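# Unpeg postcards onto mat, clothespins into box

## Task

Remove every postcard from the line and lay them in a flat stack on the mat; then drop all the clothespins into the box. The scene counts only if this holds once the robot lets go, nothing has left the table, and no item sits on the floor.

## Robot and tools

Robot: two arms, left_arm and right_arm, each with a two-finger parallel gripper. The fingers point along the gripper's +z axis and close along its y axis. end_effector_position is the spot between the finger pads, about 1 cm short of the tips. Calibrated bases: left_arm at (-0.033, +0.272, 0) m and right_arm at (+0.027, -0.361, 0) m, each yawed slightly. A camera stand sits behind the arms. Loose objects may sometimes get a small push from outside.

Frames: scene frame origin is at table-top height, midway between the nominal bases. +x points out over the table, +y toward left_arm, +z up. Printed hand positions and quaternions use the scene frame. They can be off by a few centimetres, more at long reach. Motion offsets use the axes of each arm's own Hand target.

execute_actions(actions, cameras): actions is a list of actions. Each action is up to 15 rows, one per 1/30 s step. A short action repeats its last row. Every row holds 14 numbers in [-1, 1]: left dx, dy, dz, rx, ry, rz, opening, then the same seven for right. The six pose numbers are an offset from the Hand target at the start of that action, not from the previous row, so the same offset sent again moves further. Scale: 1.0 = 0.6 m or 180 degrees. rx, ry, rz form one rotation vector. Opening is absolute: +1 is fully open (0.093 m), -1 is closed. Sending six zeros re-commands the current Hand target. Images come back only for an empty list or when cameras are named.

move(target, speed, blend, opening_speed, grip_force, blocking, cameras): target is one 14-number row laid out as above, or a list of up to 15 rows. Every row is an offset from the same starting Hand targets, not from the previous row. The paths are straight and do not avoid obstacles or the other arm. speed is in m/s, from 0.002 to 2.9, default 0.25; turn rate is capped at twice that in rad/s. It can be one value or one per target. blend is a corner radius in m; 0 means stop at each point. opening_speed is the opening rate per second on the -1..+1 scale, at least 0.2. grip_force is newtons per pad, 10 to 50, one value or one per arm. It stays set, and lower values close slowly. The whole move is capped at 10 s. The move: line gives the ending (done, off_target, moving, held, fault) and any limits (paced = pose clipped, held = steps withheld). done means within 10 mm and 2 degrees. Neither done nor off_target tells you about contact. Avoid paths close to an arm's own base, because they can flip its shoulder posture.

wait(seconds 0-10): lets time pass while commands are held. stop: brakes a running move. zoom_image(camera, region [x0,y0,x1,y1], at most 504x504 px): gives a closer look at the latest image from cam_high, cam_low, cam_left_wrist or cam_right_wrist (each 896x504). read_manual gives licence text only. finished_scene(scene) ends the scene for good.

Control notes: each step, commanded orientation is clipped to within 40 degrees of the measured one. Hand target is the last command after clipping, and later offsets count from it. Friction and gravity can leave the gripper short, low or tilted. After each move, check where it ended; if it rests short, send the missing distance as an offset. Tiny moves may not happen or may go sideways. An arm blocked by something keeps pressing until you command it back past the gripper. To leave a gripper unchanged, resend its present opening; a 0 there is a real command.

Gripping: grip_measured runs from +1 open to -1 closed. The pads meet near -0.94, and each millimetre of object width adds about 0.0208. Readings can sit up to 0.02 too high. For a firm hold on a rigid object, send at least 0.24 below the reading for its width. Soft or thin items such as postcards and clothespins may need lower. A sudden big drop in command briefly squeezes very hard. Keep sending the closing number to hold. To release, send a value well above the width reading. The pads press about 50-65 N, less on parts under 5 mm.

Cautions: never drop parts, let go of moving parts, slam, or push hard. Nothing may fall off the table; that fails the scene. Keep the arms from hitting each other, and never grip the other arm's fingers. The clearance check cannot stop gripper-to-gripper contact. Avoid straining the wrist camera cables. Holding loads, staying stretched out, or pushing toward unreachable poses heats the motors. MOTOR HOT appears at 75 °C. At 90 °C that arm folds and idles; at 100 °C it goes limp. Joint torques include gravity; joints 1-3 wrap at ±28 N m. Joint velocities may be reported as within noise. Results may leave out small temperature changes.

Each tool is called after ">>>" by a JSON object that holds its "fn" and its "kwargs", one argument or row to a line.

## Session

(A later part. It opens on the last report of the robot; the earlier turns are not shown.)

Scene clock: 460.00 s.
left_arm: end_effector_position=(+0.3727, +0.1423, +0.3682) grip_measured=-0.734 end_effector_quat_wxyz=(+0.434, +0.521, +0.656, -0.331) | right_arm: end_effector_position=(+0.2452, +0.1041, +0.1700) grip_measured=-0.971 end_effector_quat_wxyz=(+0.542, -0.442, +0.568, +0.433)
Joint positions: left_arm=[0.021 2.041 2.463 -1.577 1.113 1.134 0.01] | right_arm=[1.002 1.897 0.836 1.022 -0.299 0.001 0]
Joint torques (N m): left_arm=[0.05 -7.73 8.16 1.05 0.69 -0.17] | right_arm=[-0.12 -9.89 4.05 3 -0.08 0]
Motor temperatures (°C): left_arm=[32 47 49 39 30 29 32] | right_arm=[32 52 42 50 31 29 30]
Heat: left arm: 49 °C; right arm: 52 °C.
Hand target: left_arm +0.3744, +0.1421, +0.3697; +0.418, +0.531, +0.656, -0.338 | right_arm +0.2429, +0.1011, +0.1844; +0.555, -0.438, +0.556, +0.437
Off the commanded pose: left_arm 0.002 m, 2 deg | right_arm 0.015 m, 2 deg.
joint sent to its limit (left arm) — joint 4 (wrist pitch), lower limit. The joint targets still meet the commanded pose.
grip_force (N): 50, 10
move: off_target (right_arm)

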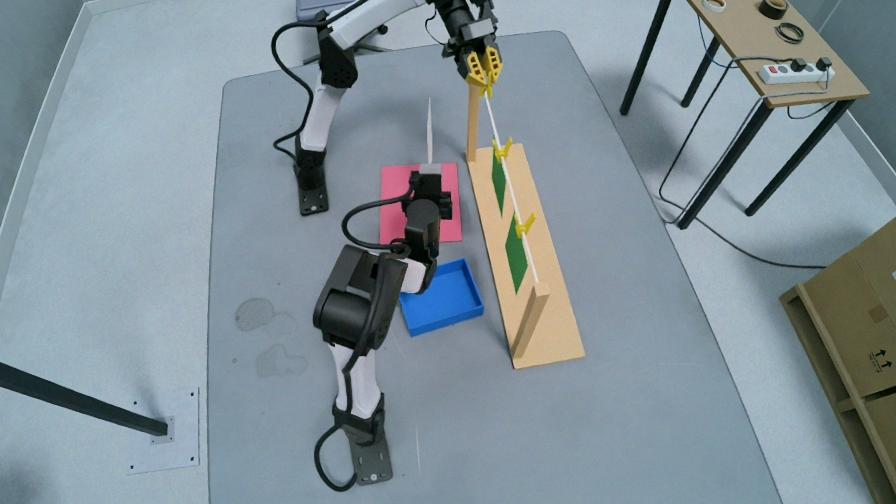

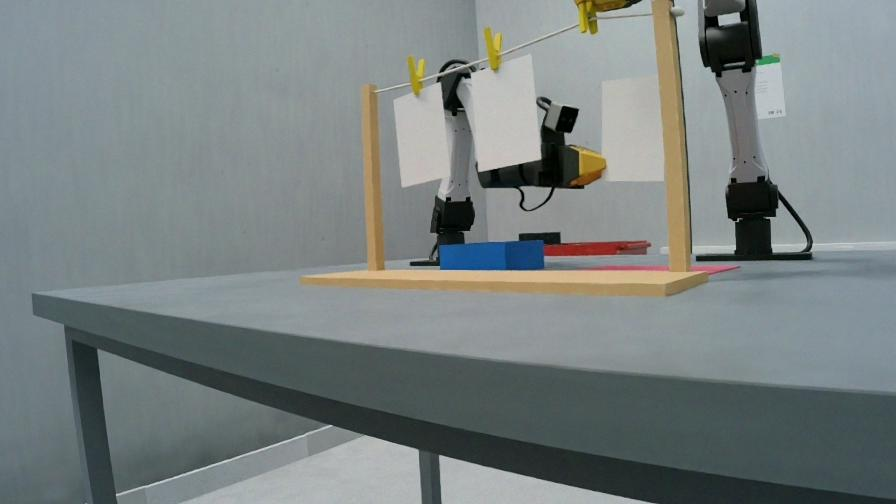

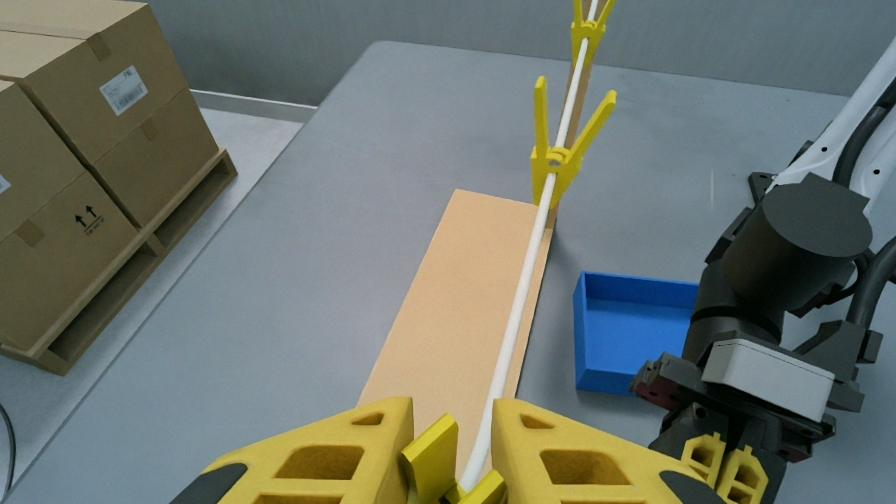

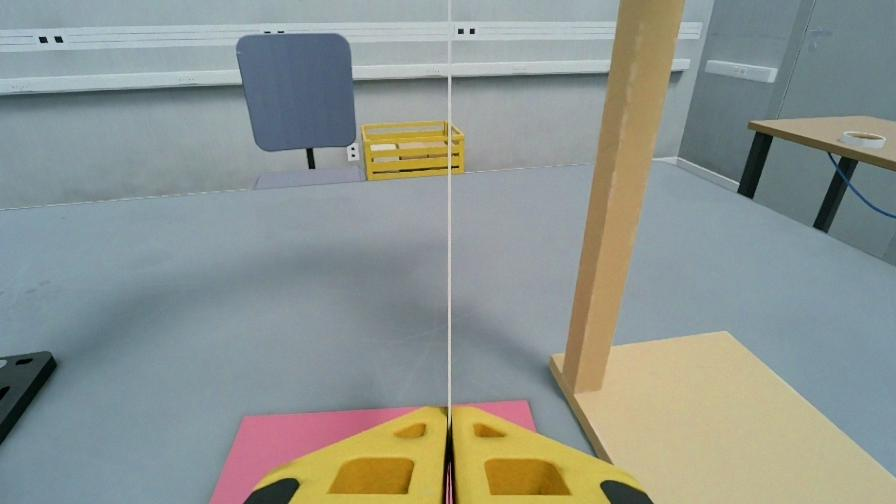

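>>> {"fn": "move", "kwargs": {
  "target": [0,0,0,0,0,0,-0.82,0,-0.0268,-0.004,-0.0934,0.0627,-0.4985,-1],
  "speed": 0.25,
  "cameras": ["cam_low", "cam_high", "cam_right_wrist"]
}}

Scene clock: 492.80 s.
left_arm: end_effector_position=(+0.3727, +0.1423, +0.3682) grip_measured=-0.734 end_effector_quat_wxyz=(+0.434, +0.521, +0.656, -0.331) | right_arm: end_effector_position=(+0.2546, +0.0915, +0.1585) grip_measured=-0.975 end_effector_quat_wxyz=(-0.567, +0.819, -0.079, +0.038)
Joint positions: left_arm=[0.021 2.041 2.463 -1.577 1.113 1.134 0.01] | right_arm=[0.94 1.77 1.008 0.366 -0.404 -1.705 0]
Joint torques (N m): left_arm=[0.28 -7.88 8.2 1.1 0.63 -0.14] | right_arm=[-0.34 -9.74 7.99 2.57 -0.2 0.05]
Heat: left arm: 49 °C; right arm: 53 °C.
Hand target: left_arm +0.3744, +0.1421, +0.3697; +0.418, +0.531, +0.656, -0.338 | right_arm +0.2578, +0.0952, +0.1844; -0.586, +0.806, -0.070, +0.051
Off the commanded pose: left_arm 0.002 m, 2 deg | right_arm 0.026 m, 3 deg.
joint sent to its limit (left arm) — joint 4 (wrist pitch), lower limit. The joint targets still meet the commanded pose.
grip_force (N): 50, 10
move: off_target (right_arm)
Images, in order (width x height): cam_high 896x504, cam_low 896x504, cam_right_wrist 896x504.

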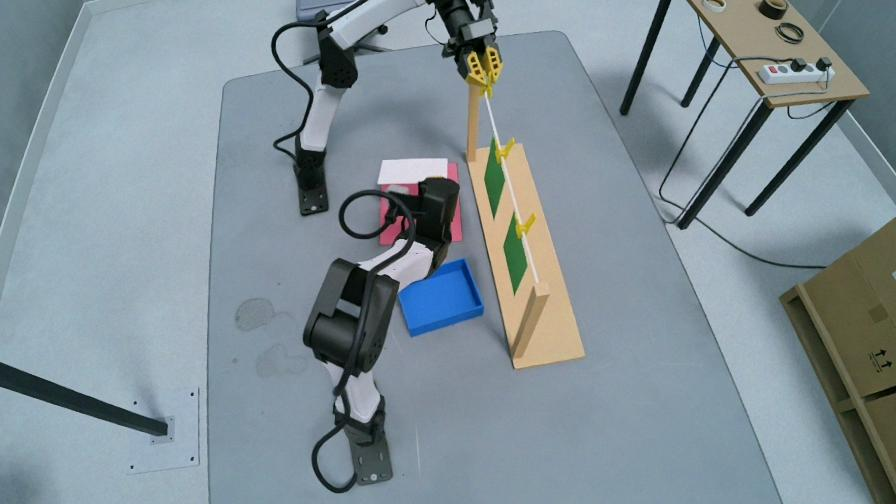

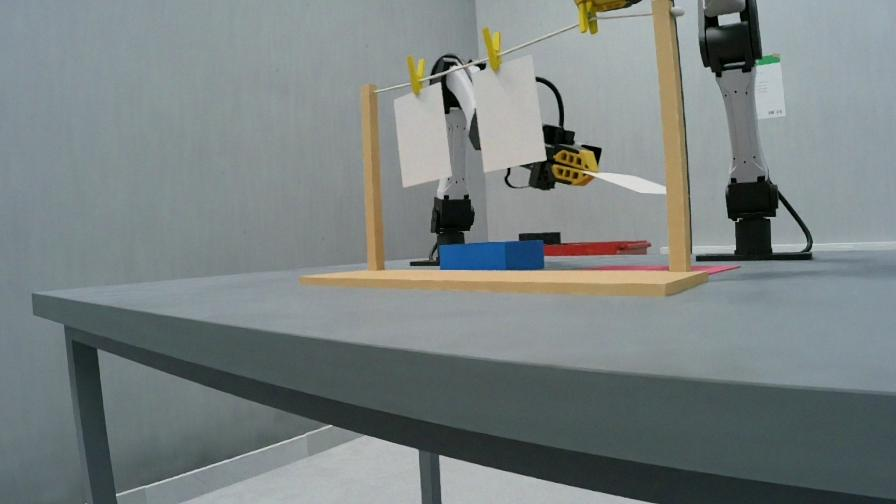

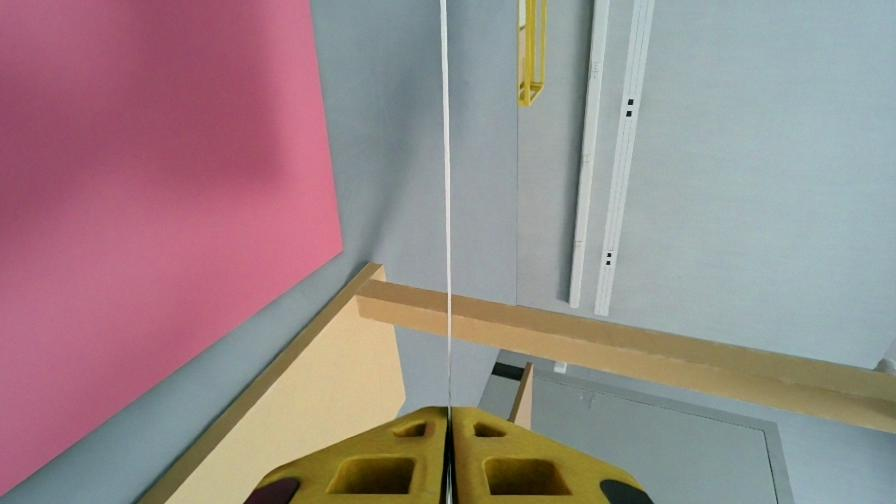

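>>> {"fn": "move", "kwargs": {
  "target": [0,0,0,0,0,0,-0.82,0.0022,0.1342,0.0645,0,0,0,-1],
  "speed": 0.15,
  "cameras": ["cam_low", "cam_high", "cam_right_wrist"]
}}

>>> {"fn": "zoom_image", "kwargs": {
  "camera": "cam_low",
  "region": [500, 150, 750, 300]
}}

>>> {"fn": "zoom_image", "kwargs": {
  "camera": "cam_high",
  "region": [330, 130, 530, 290]
}}

Scene clock: 508.27 s.
left_arm: end_effector_position=(+0.3727, +0.1423, +0.3682) grip_measured=-0.734 end_effector_quat_wxyz=(+0.434, +0.521, +0.656, -0.331) | right_arm: end_effector_position=(+0.2634, +0.1052, +0.0957) grip_measured=-0.975 end_effector_quat_wxyz=(-0.582, +0.808, -0.073, +0.050)
Joint positions: left_arm=[0.021 2.041 2.463 -1.577 1.113 1.134 0.01] | right_arm=[0.944 1.988 0.95 0.687 -0.395 -1.705 0]
Joint torques (N m): left_arm=[0.31 -7.6 7.99 1.13 0.61 -0.12] | right_arm=[0.29 -8.02 4.48 2.85 -0.18 0.09]
Heat: left arm: 49 °C; right arm: 53 °C.
Hand target: left_arm +0.3744, +0.1421, +0.3697; +0.418, +0.531, +0.656, -0.338 | right_arm +0.2611, +0.1067, +0.0957; -0.586, +0.806, -0.071, +0.051
Off the commanded pose: left_arm 0.002 m, 2 deg | right_arm 0.003 m, 1 deg.
joint sent to its limit (left arm) — joint 4 (wrist pitch), lower limit. The joint targets still meet the commanded pose.
grip_force (N): 50, 10
move: done
Images, in order (width x height): cam_high 896x504, cam_low 896x504, cam_right_wrist 896x504.

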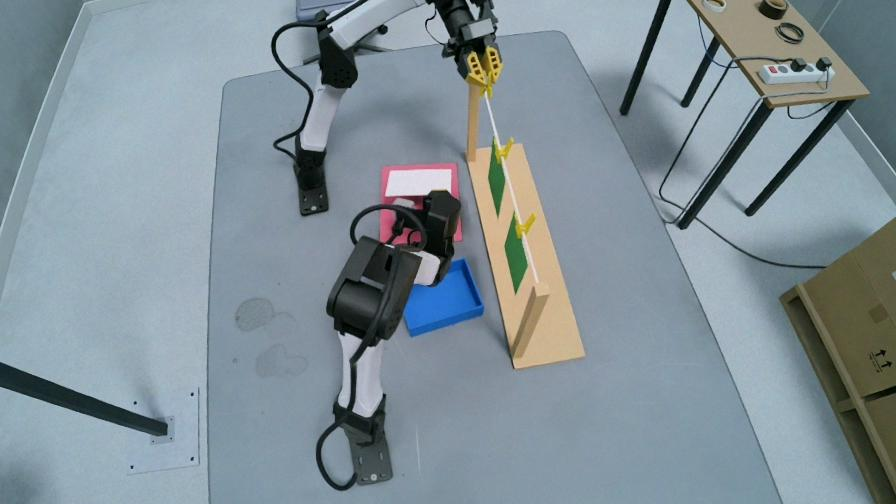

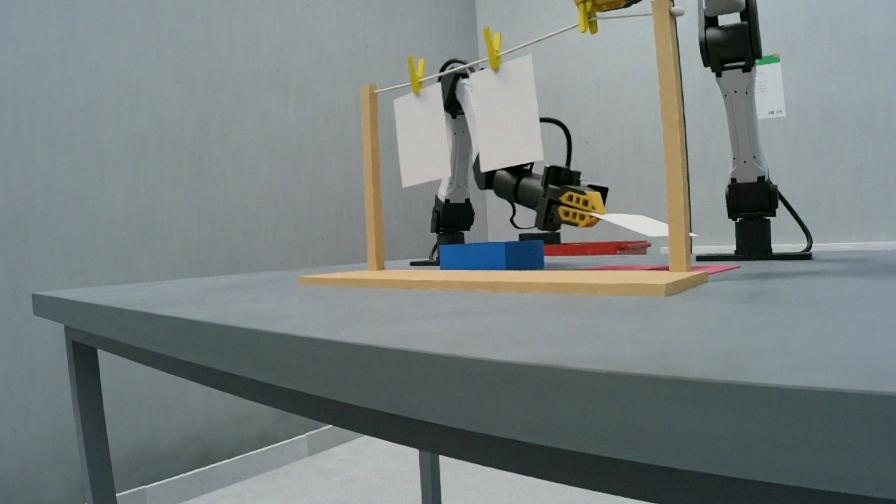

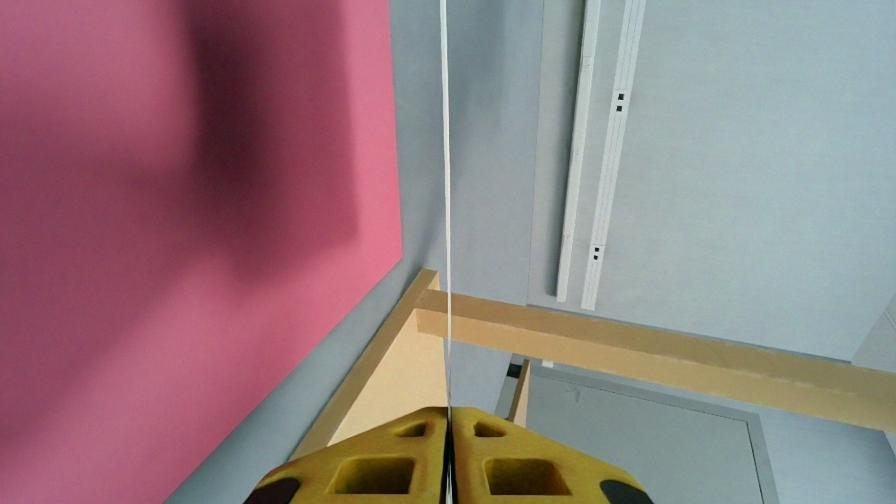

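Scaled by 2.016.

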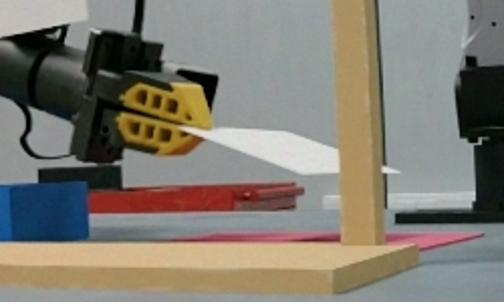

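Scaled by 2.520.

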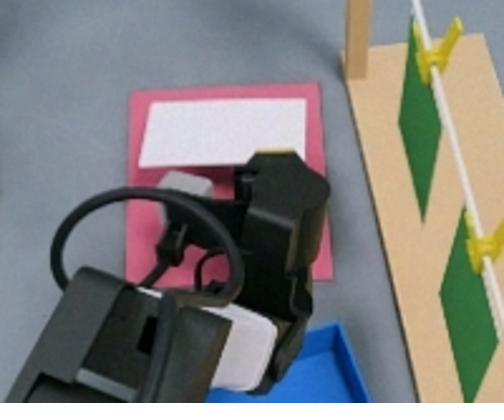

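>>> {"fn": "move", "kwargs": {
  "target": [0,0,0,0,0,0,-0.82,0,0.0713,0.0232,0,0,0,-1],
  "speed": 0.1,
  "cameras": ["cam_low", "cam_high"]
}}

>>> {"fn": "zoom_image", "kwargs": {
  "camera": "cam_low",
  "region": [500, 150, 750, 300]
}}

Scene clock: 518.57 s.
left_arm: end_effector_position=(+0.3727, +0.1423, +0.3682) grip_measured=-0.734 end_effector_quat_wxyz=(+0.434, +0.521, +0.656, -0.331) | right_arm: end_effector_position=(+0.2639, +0.1059, +0.0518) grip_measured=-0.975 end_effector_quat_wxyz=(-0.583, +0.807, -0.073, +0.050)
Joint positions: left_arm=[0.021 2.041 2.463 -1.577 1.113 1.134 0.01] | right_arm=[0.944 2.13 0.925 0.857 -0.395 -1.705 0]
Joint torques (N m): left_arm=[0.34 -8.03 7.99 1.1 0.67 -0.16] | right_arm=[0.31 -8.24 3.74 2.87 -0.18 0.09]
Heat: left arm: 49 °C; right arm: 52 °C.
Hand target: left_arm +0.3744, +0.1421, +0.3697; +0.418, +0.531, +0.656, -0.338 | right_arm +0.2612, +0.1068, +0.0508; -0.586, +0.806, -0.071, +0.051
Off the commanded pose: left_arm 0.002 m, 2 deg | right_arm 0.003 m, 0 deg.
joint sent to its limit (left arm) — joint 4 (wrist pitch), lower limit. The joint targets still meet the commanded pose.
grip_force (N): 50, 10
move: done
Images, in order (width x height): cam_high 896x504, cam_low 896x504.

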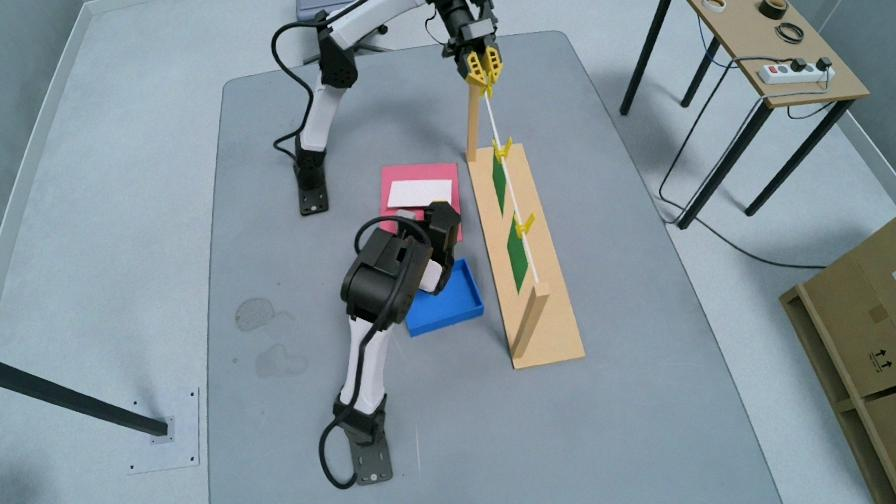

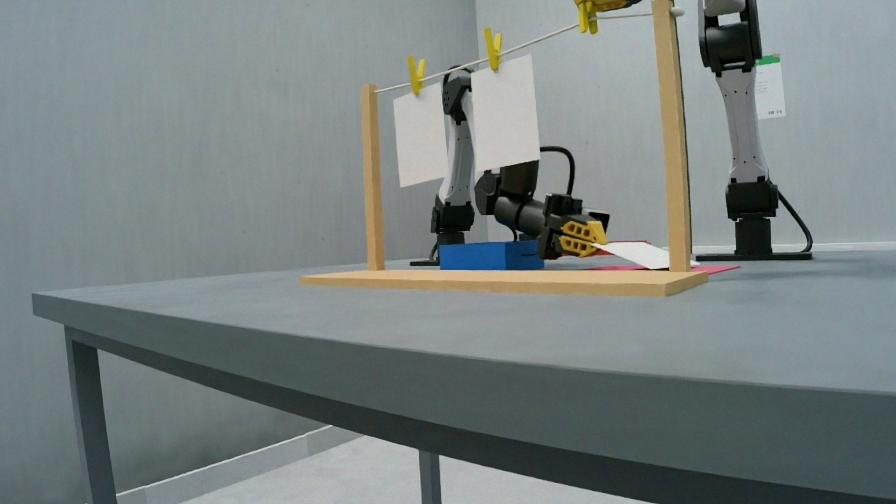

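Scaled by 2.016.

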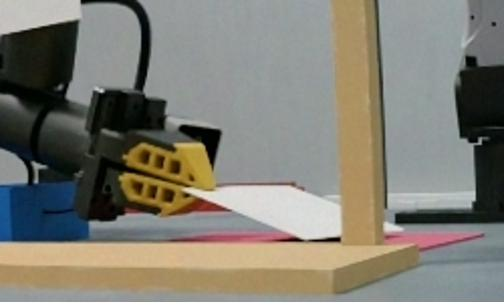

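>>> {"fn": "move", "kwargs": {
  "target": [0,0,0,0,0,0,-0.82,0,0.019,0.0062,0,0,0,-1],
  "speed": 0.06,
  "cameras": ["cam_low"]
}}

>>> {"fn": "zoom_image", "kwargs": {
  "camera": "cam_low",
  "region": [540, 200, 740, 300]
}}

Scene clock: 528.60 s.
left_arm: end_effector_position=(+0.3727, +0.1423, +0.3682) grip_measured=-0.734 end_effector_quat_wxyz=(+0.434, +0.521, +0.656, -0.331) | right_arm: end_effector_position=(+0.2644, +0.1067, +0.0429) grip_measured=-0.975 end_effector_quat_wxyz=(-0.586, +0.805, -0.072, +0.052)
Joint positions: left_arm=[0.021 2.041 2.463 -1.577 1.113 1.134 0.01] | right_arm=[0.944 2.167 0.925 0.902 -0.395 -1.705 0]
Joint torques (N m): left_arm=[0.28 -7.75 8.21 1.09 0.72 -0.11] | right_arm=[0.31 -7.99 3.47 2.86 -0.18 0.1]
Heat: left arm: 49 °C; right arm: 51 °C.
Hand target: left_arm +0.3744, +0.1421, +0.3697; +0.418, +0.531, +0.656, -0.338 | right_arm +0.2612, +0.1068, +0.0389; -0.586, +0.806, -0.071, +0.051
Off the commanded pose: left_arm 0.002 m, 2 deg | right_arm 0.005 m, 0 deg.
joint sent to its limit (left arm) — joint 4 (wrist pitch), lower limit. The joint targets still meet the commanded pose.
grip_force (N): 50, 10
move: done
Images, in order (width x height): cam_low 896x504.

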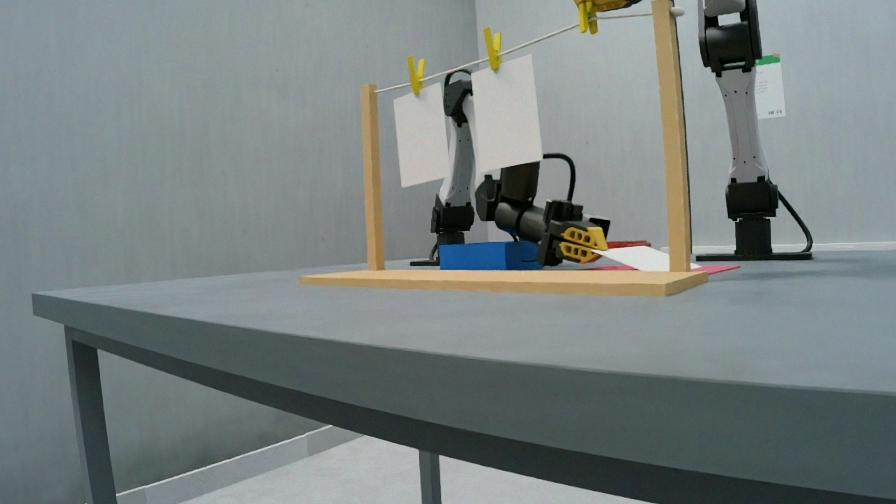

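Scaled by 2.520.

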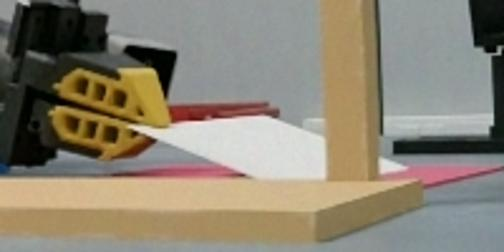

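>>> {"fn": "move", "kwargs": {
  "target": [0,0,0,0,0,0,-0.82,0,0.0143,0.0046,0,0,0,-1],
  "speed": 0.05,
  "cameras": ["cam_low", "cam_high", "cam_right_wrist"]
}}

>>> {"fn": "zoom_image", "kwargs": {
  "camera": "cam_low",
  "region": [540, 200, 740, 300]
}}

>>> {"fn": "zoom_image", "kwargs": {
  "camera": "cam_high",
  "region": [330, 130, 530, 290]
}}

Scene clock: 536.87 s.
left_arm: end_effector_position=(+0.3727, +0.1423, +0.3682) grip_measured=-0.734 end_effector_quat_wxyz=(+0.434, +0.521, +0.656, -0.331) | right_arm: end_effector_position=(+0.2651, +0.1077, +0.0375) grip_measured=-0.975 end_effector_quat_wxyz=(-0.591, +0.802, -0.070, +0.055)
Joint positions: left_arm=[0.021 2.041 2.463 -1.577 1.113 1.134 0.01] | right_arm=[0.944 2.197 0.925 0.946 -0.395 -1.705 0]
Joint torques (N m): left_arm=[0.08 -7.82 8.17 1.09 0.67 -0.18] | right_arm=[0.31 -7.88 3.34 2.73 -0.17 0.1]
Heat: left arm: 49 °C; right arm: 51 °C.
Hand target: left_arm +0.3744, +0.1421, +0.3697; +0.418, +0.531, +0.656, -0.338 | right_arm +0.2611, +0.1068, +0.0299; -0.586, +0.806, -0.071, +0.051
Off the commanded pose: left_arm 0.002 m, 2 deg | right_arm 0.009 m, 1 deg.
joint sent to its limit (left arm) — joint 4 (wrist pitch), lower limit. The joint targets still meet the commanded pose.
grip_force (N): 50, 10
move: done
Images, in order (width x height): cam_high 896x504, cam_low 896x504, cam_right_wrist 896x504.

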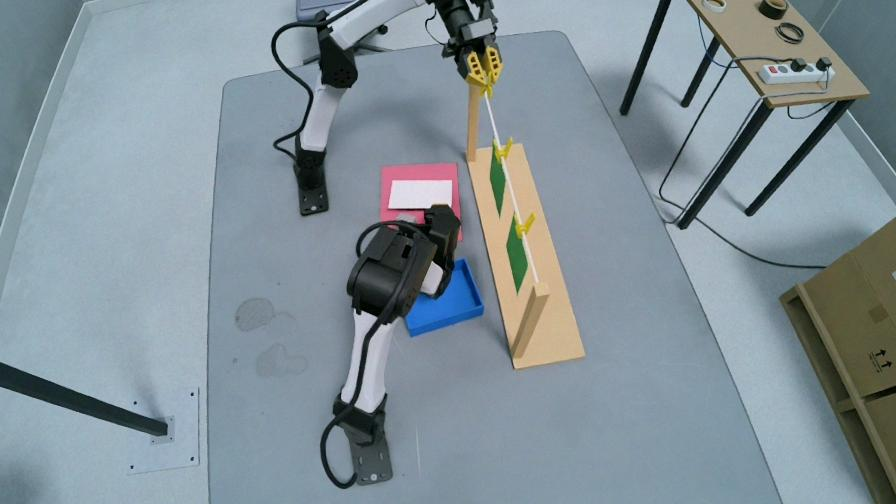

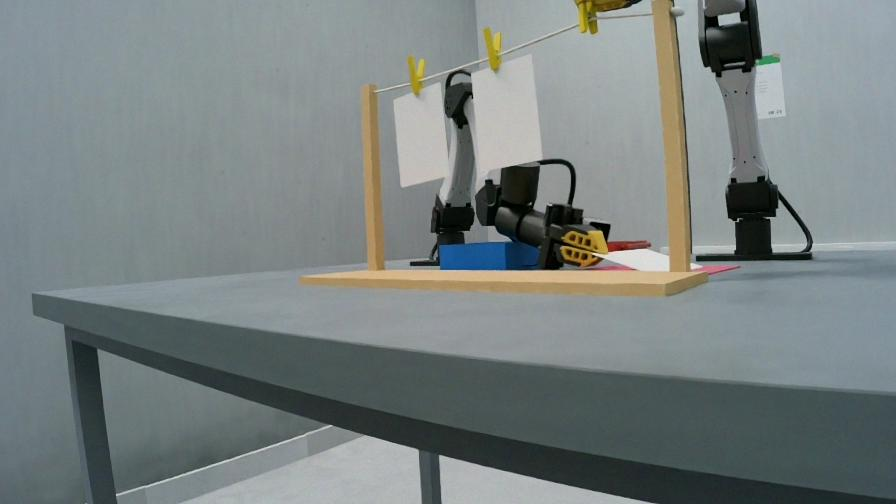

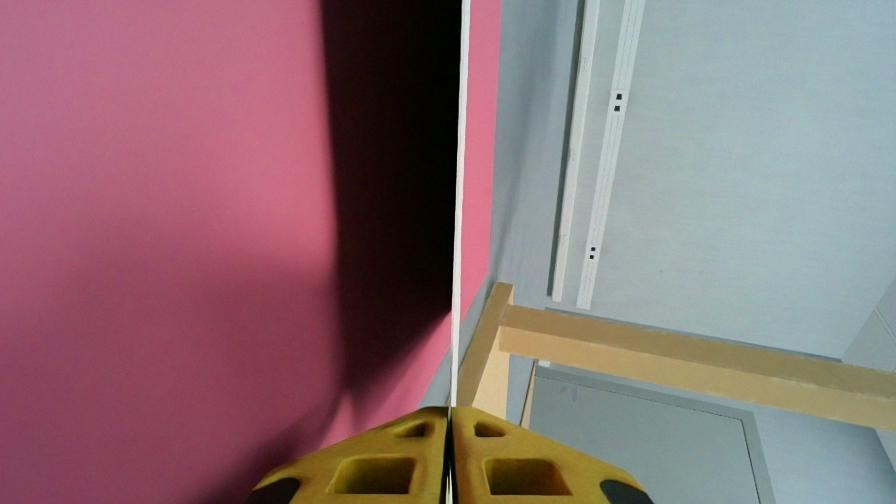

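Scaled by 2.520.

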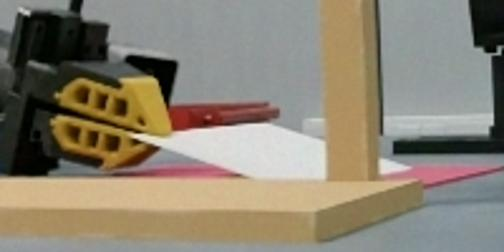

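Scaled by 2.520.

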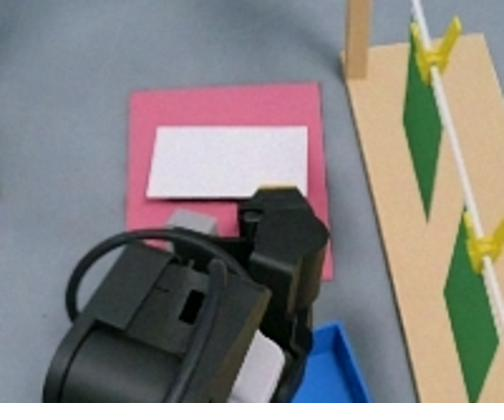

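>>> {"fn": "move", "kwargs": {
  "target": [0,0,0,0,0,0,-0.82,0,0,0,0,0,0,-0.72],
  "speed": 0.05,
  "opening_speed": 0.3,
  "cameras": ["cam_low", "cam_high", "cam_right_wrist"]
}}

>>> {"fn": "zoom_image", "kwargs": {
  "camera": "cam_low",
  "region": [540, 200, 740, 300]
}}

>>> {"fn": "zoom_image", "kwargs": {
  "camera": "cam_high",
  "region": [330, 130, 530, 290]
}}

Scene clock: 545.00 s.
left_arm: end_effector_position=(+0.3727, +0.1423, +0.3682) grip_measured=-0.734 end_effector_quat_wxyz=(+0.434, +0.521, +0.656, -0.331) | right_arm: end_effector_position=(+0.2651, +0.1077, +0.0375) grip_measured=-0.722 end_effector_quat_wxyz=(-0.591, +0.802, -0.070, +0.055)
Joint positions: left_arm=[0.021 2.041 2.463 -1.577 1.113 1.134 0.01] | right_arm=[0.944 2.197 0.925 0.946 -0.395 -1.705 0.011]
Joint torques (N m): left_arm=[0.46 -7.92 8.13 1.07 0.74 -0.16] | right_arm=[0.31 -7.9 3.34 2.73 -0.17 0.09]
Heat: left arm: 49 °C; right arm: 50 °C.
Hand target: left_arm +0.3744, +0.1421, +0.3697; +0.418, +0.531, +0.656, -0.338 | right_arm +0.2611, +0.1068, +0.0299; -0.586, +0.806, -0.071, +0.051
Off the commanded pose: left_arm 0.002 m, 2 deg | right_arm 0.009 m, 1 deg.
joint sent to its limit (left arm) — joint 4 (wrist pitch), lower limit. The joint targets still meet the commanded pose.
grip_force (N): 50, 10
move: done
Images, in order (width x height): cam_high 896x504, cam_low 896x504, cam_right_wrist 896x504.

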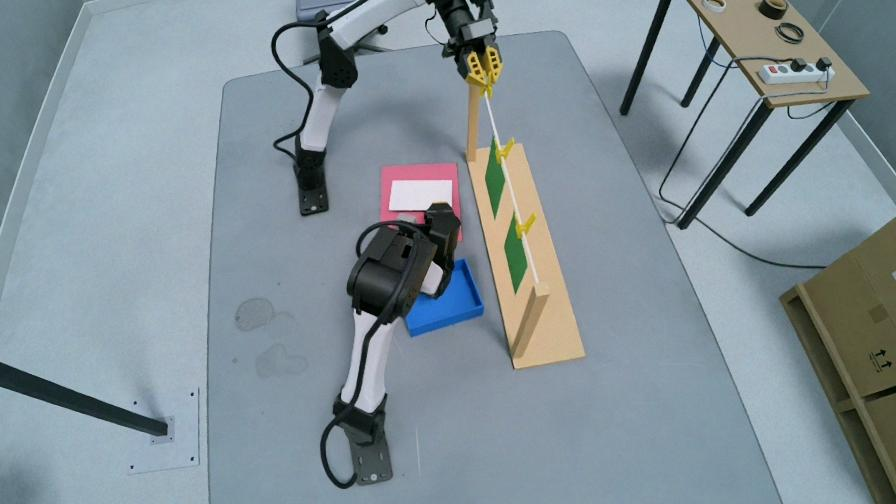

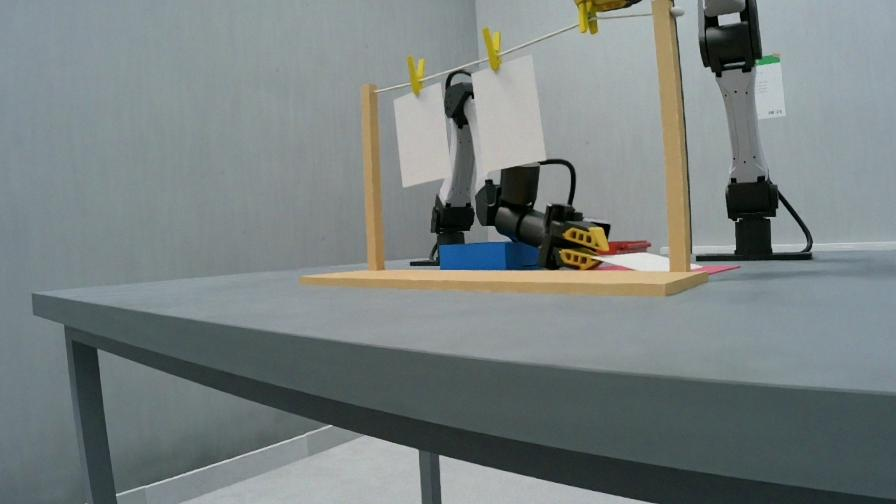

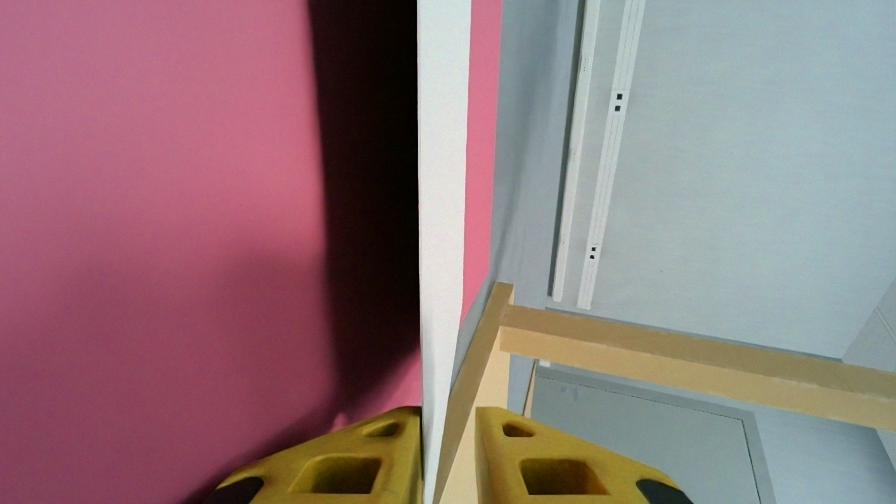

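Scaled by 2.520.

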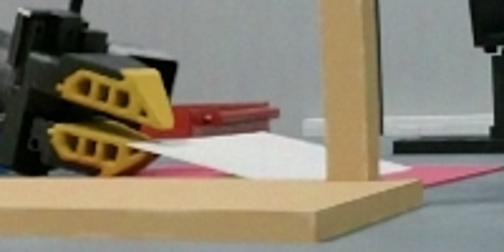

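Scaled by 2.520.

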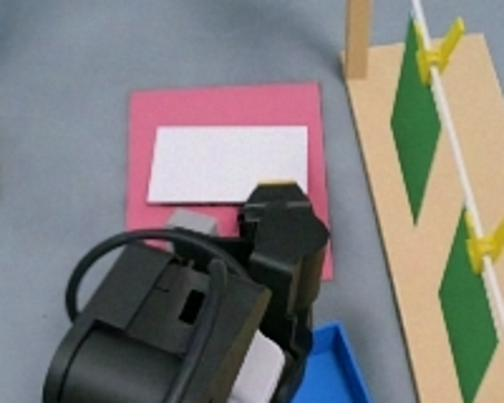

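>>> {"fn": "move", "kwargs": {
  "target": [
    [0,0,0,0,0,0,-0.82,0,0.0002,-0.0437,0,0,0,-0.72],
    [0,0,0,0,0,0,-0.82,0,-0.19,-0.105,0,0,0,-0.72]
  ],
  "speed": 0.08,
  "cameras": ["cam_low", "cam_high", "cam_right_wrist"]
}}

>>> {"fn": "zoom_image", "kwargs": {
  "camera": "cam_high",
  "region": [330, 130, 530, 290]
}}

Scene clock: 562.70 s.
left_arm: end_effector_position=(+0.3727, +0.1423, +0.3682) grip_measured=-0.734 end_effector_quat_wxyz=(+0.434, +0.521, +0.656, -0.331) | right_arm: end_effector_position=(+0.2545, +0.0793, +0.1370) grip_measured=-0.722 end_effector_quat_wxyz=(-0.569, +0.817, -0.080, +0.049)
Joint positions: left_arm=[0.021 2.041 2.463 -1.577 1.113 1.134 0.01] | right_arm=[0.929 1.78 0.912 0.482 -0.396 -1.714 0.011]
Joint torques (N m): left_arm=[0.16 -7.72 7.87 1.15 0.62 -0.1] | right_arm=[-1.02 -9.1 7.32 2.58 -0.49 0.07]
Heat: left arm: 49 °C; right arm: 50 °C.
Hand target: left_arm +0.3744, +0.1421, +0.3697; +0.418, +0.531, +0.656, -0.338 | right_arm +0.2569, +0.0823, +0.1578; -0.586, +0.806, -0.071, +0.051
Off the commanded pose: left_arm 0.002 m, 2 deg | right_arm 0.021 m, 3 deg.
joint sent to its limit (left arm) — joint 4 (wrist pitch), lower limit. The joint targets still meet the commanded pose.
grip_force (N): 50, 10
move: off_target (right_arm)
Images, in order (width x height): cam_high 896x504, cam_low 896x504, cam_right_wrist 896x504.

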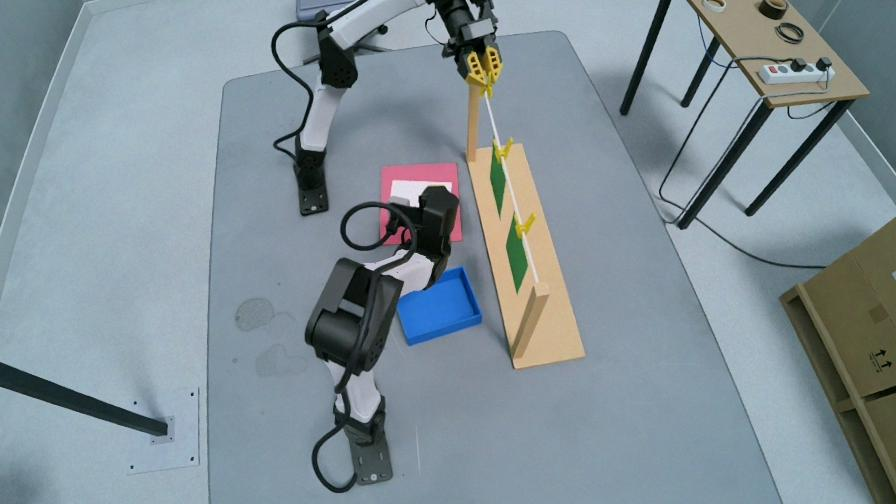

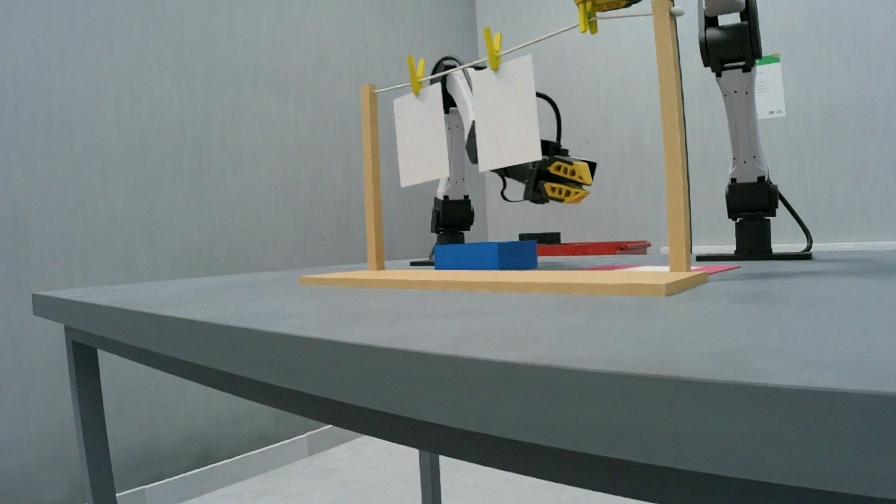

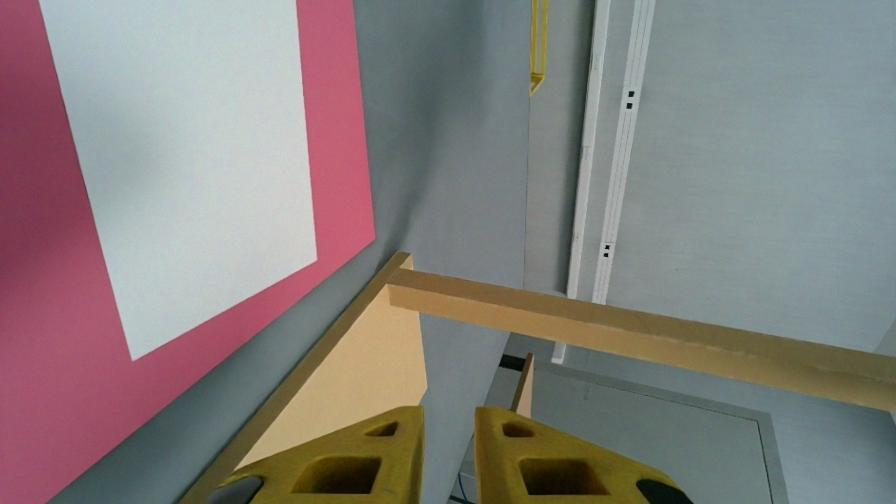

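Scaled by 2.520.

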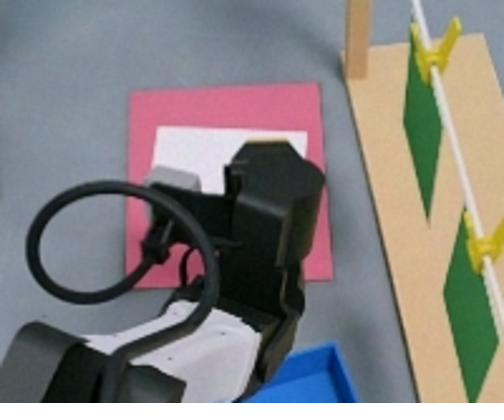

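>>> {"fn": "zoom_image", "kwargs": {
  "camera": "cam_low",
  "region": [540, 0, 640, 60]
}}

Scaled by 5.040.

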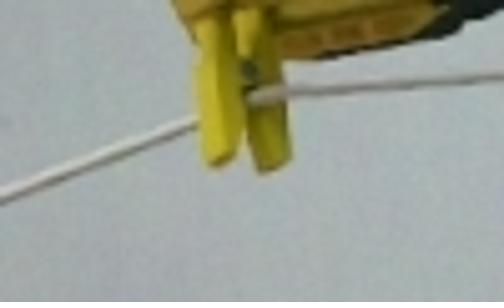

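>>> {"fn": "move", "kwargs": {
  "target": [0,0,0,-0.1358,0,-0.0634,-0.82,0,-0.1,-0.15,0,0,0,-0.72],
  "speed": 0.15,
  "cameras": ["cam_low", "cam_high", "cam_left_wrist"]
}}

>>> {"fn": "zoom_image", "kwargs": {
  "camera": "cam_low",
  "region": [540, 0, 640, 60]
}}

Scene clock: 589.23 s.
left_arm: end_effector_position=(+0.3786, +0.1428, +0.3634) grip_measured=-0.734 end_effector_quat_wxyz=(+0.477, +0.365, +0.764, -0.235) | right_arm: end_effector_position=(+0.2455, +0.0146, +0.2209) grip_measured=-0.722 end_effector_quat_wxyz=(-0.569, +0.817, -0.084, +0.048)
Joint positions: left_arm=[-0.064 1.604 1.787 -0.825 0.76 0.465 0.01] | right_arm=[0.829 1.414 0.912 0.097 -0.485 -1.749 0.011]
Joint torques (N m): left_arm=[0.03 -8.1 6.64 2.11 0.4 -0.2] | right_arm=[-0.9 -6.48 8.72 2.5 -0.56 0.03]
Heat: left arm: 49 °C; right arm: 52 °C.
Hand target: left_arm +0.3743, +0.1420, +0.3698; +0.485, +0.363, +0.761, -0.231 | right_arm +0.2453, +0.0162, +0.2425; -0.586, +0.806, -0.071, +0.051
Off the commanded pose: left_arm 0.008 m, 1 deg | right_arm 0.022 m, 3 deg.
grip_force (N): 50, 10
move: off_target (right_arm)
Images, in order (width x height): cam_high 896x504, cam_low 896x504, cam_left_wrist 896x504.

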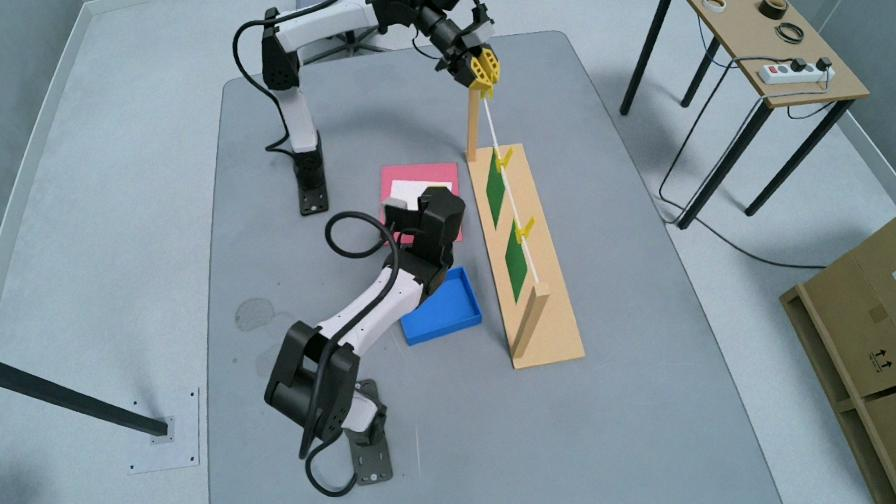

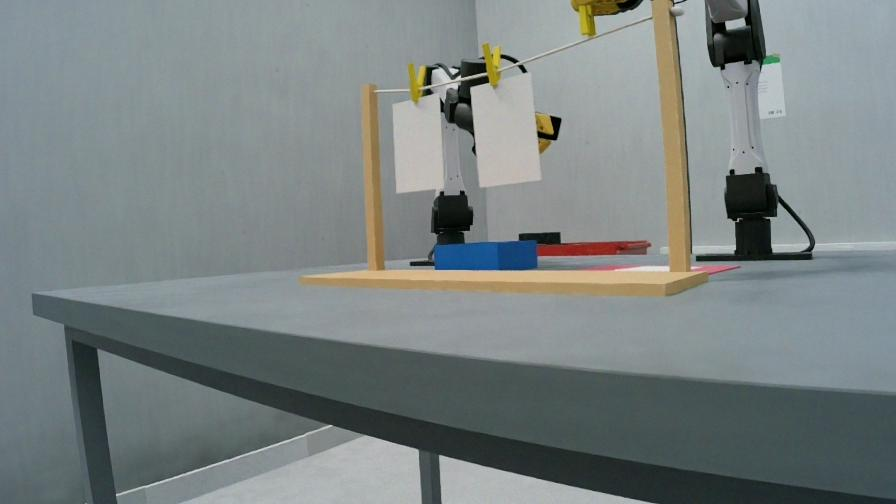

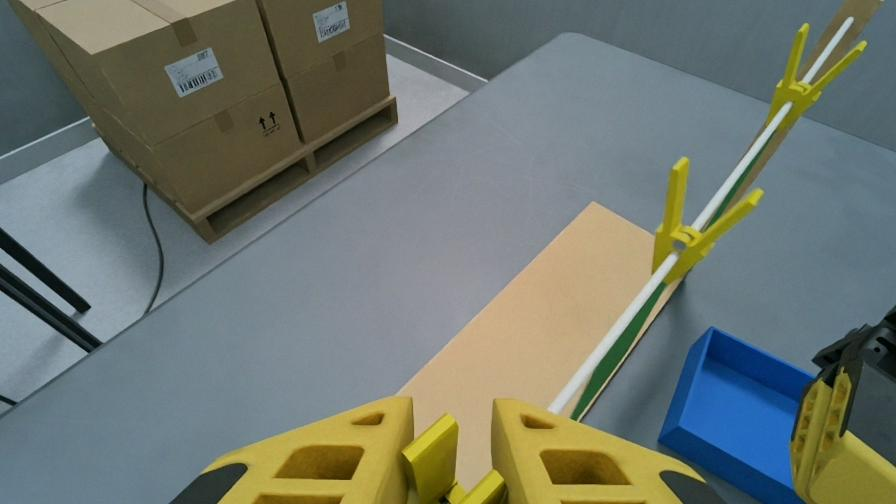

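Scaled by 5.040.

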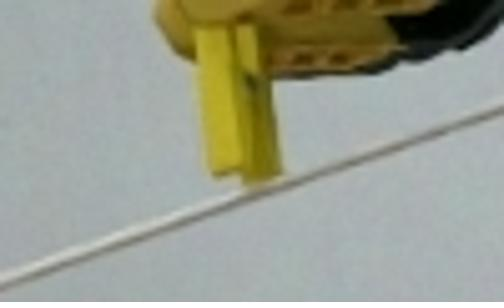

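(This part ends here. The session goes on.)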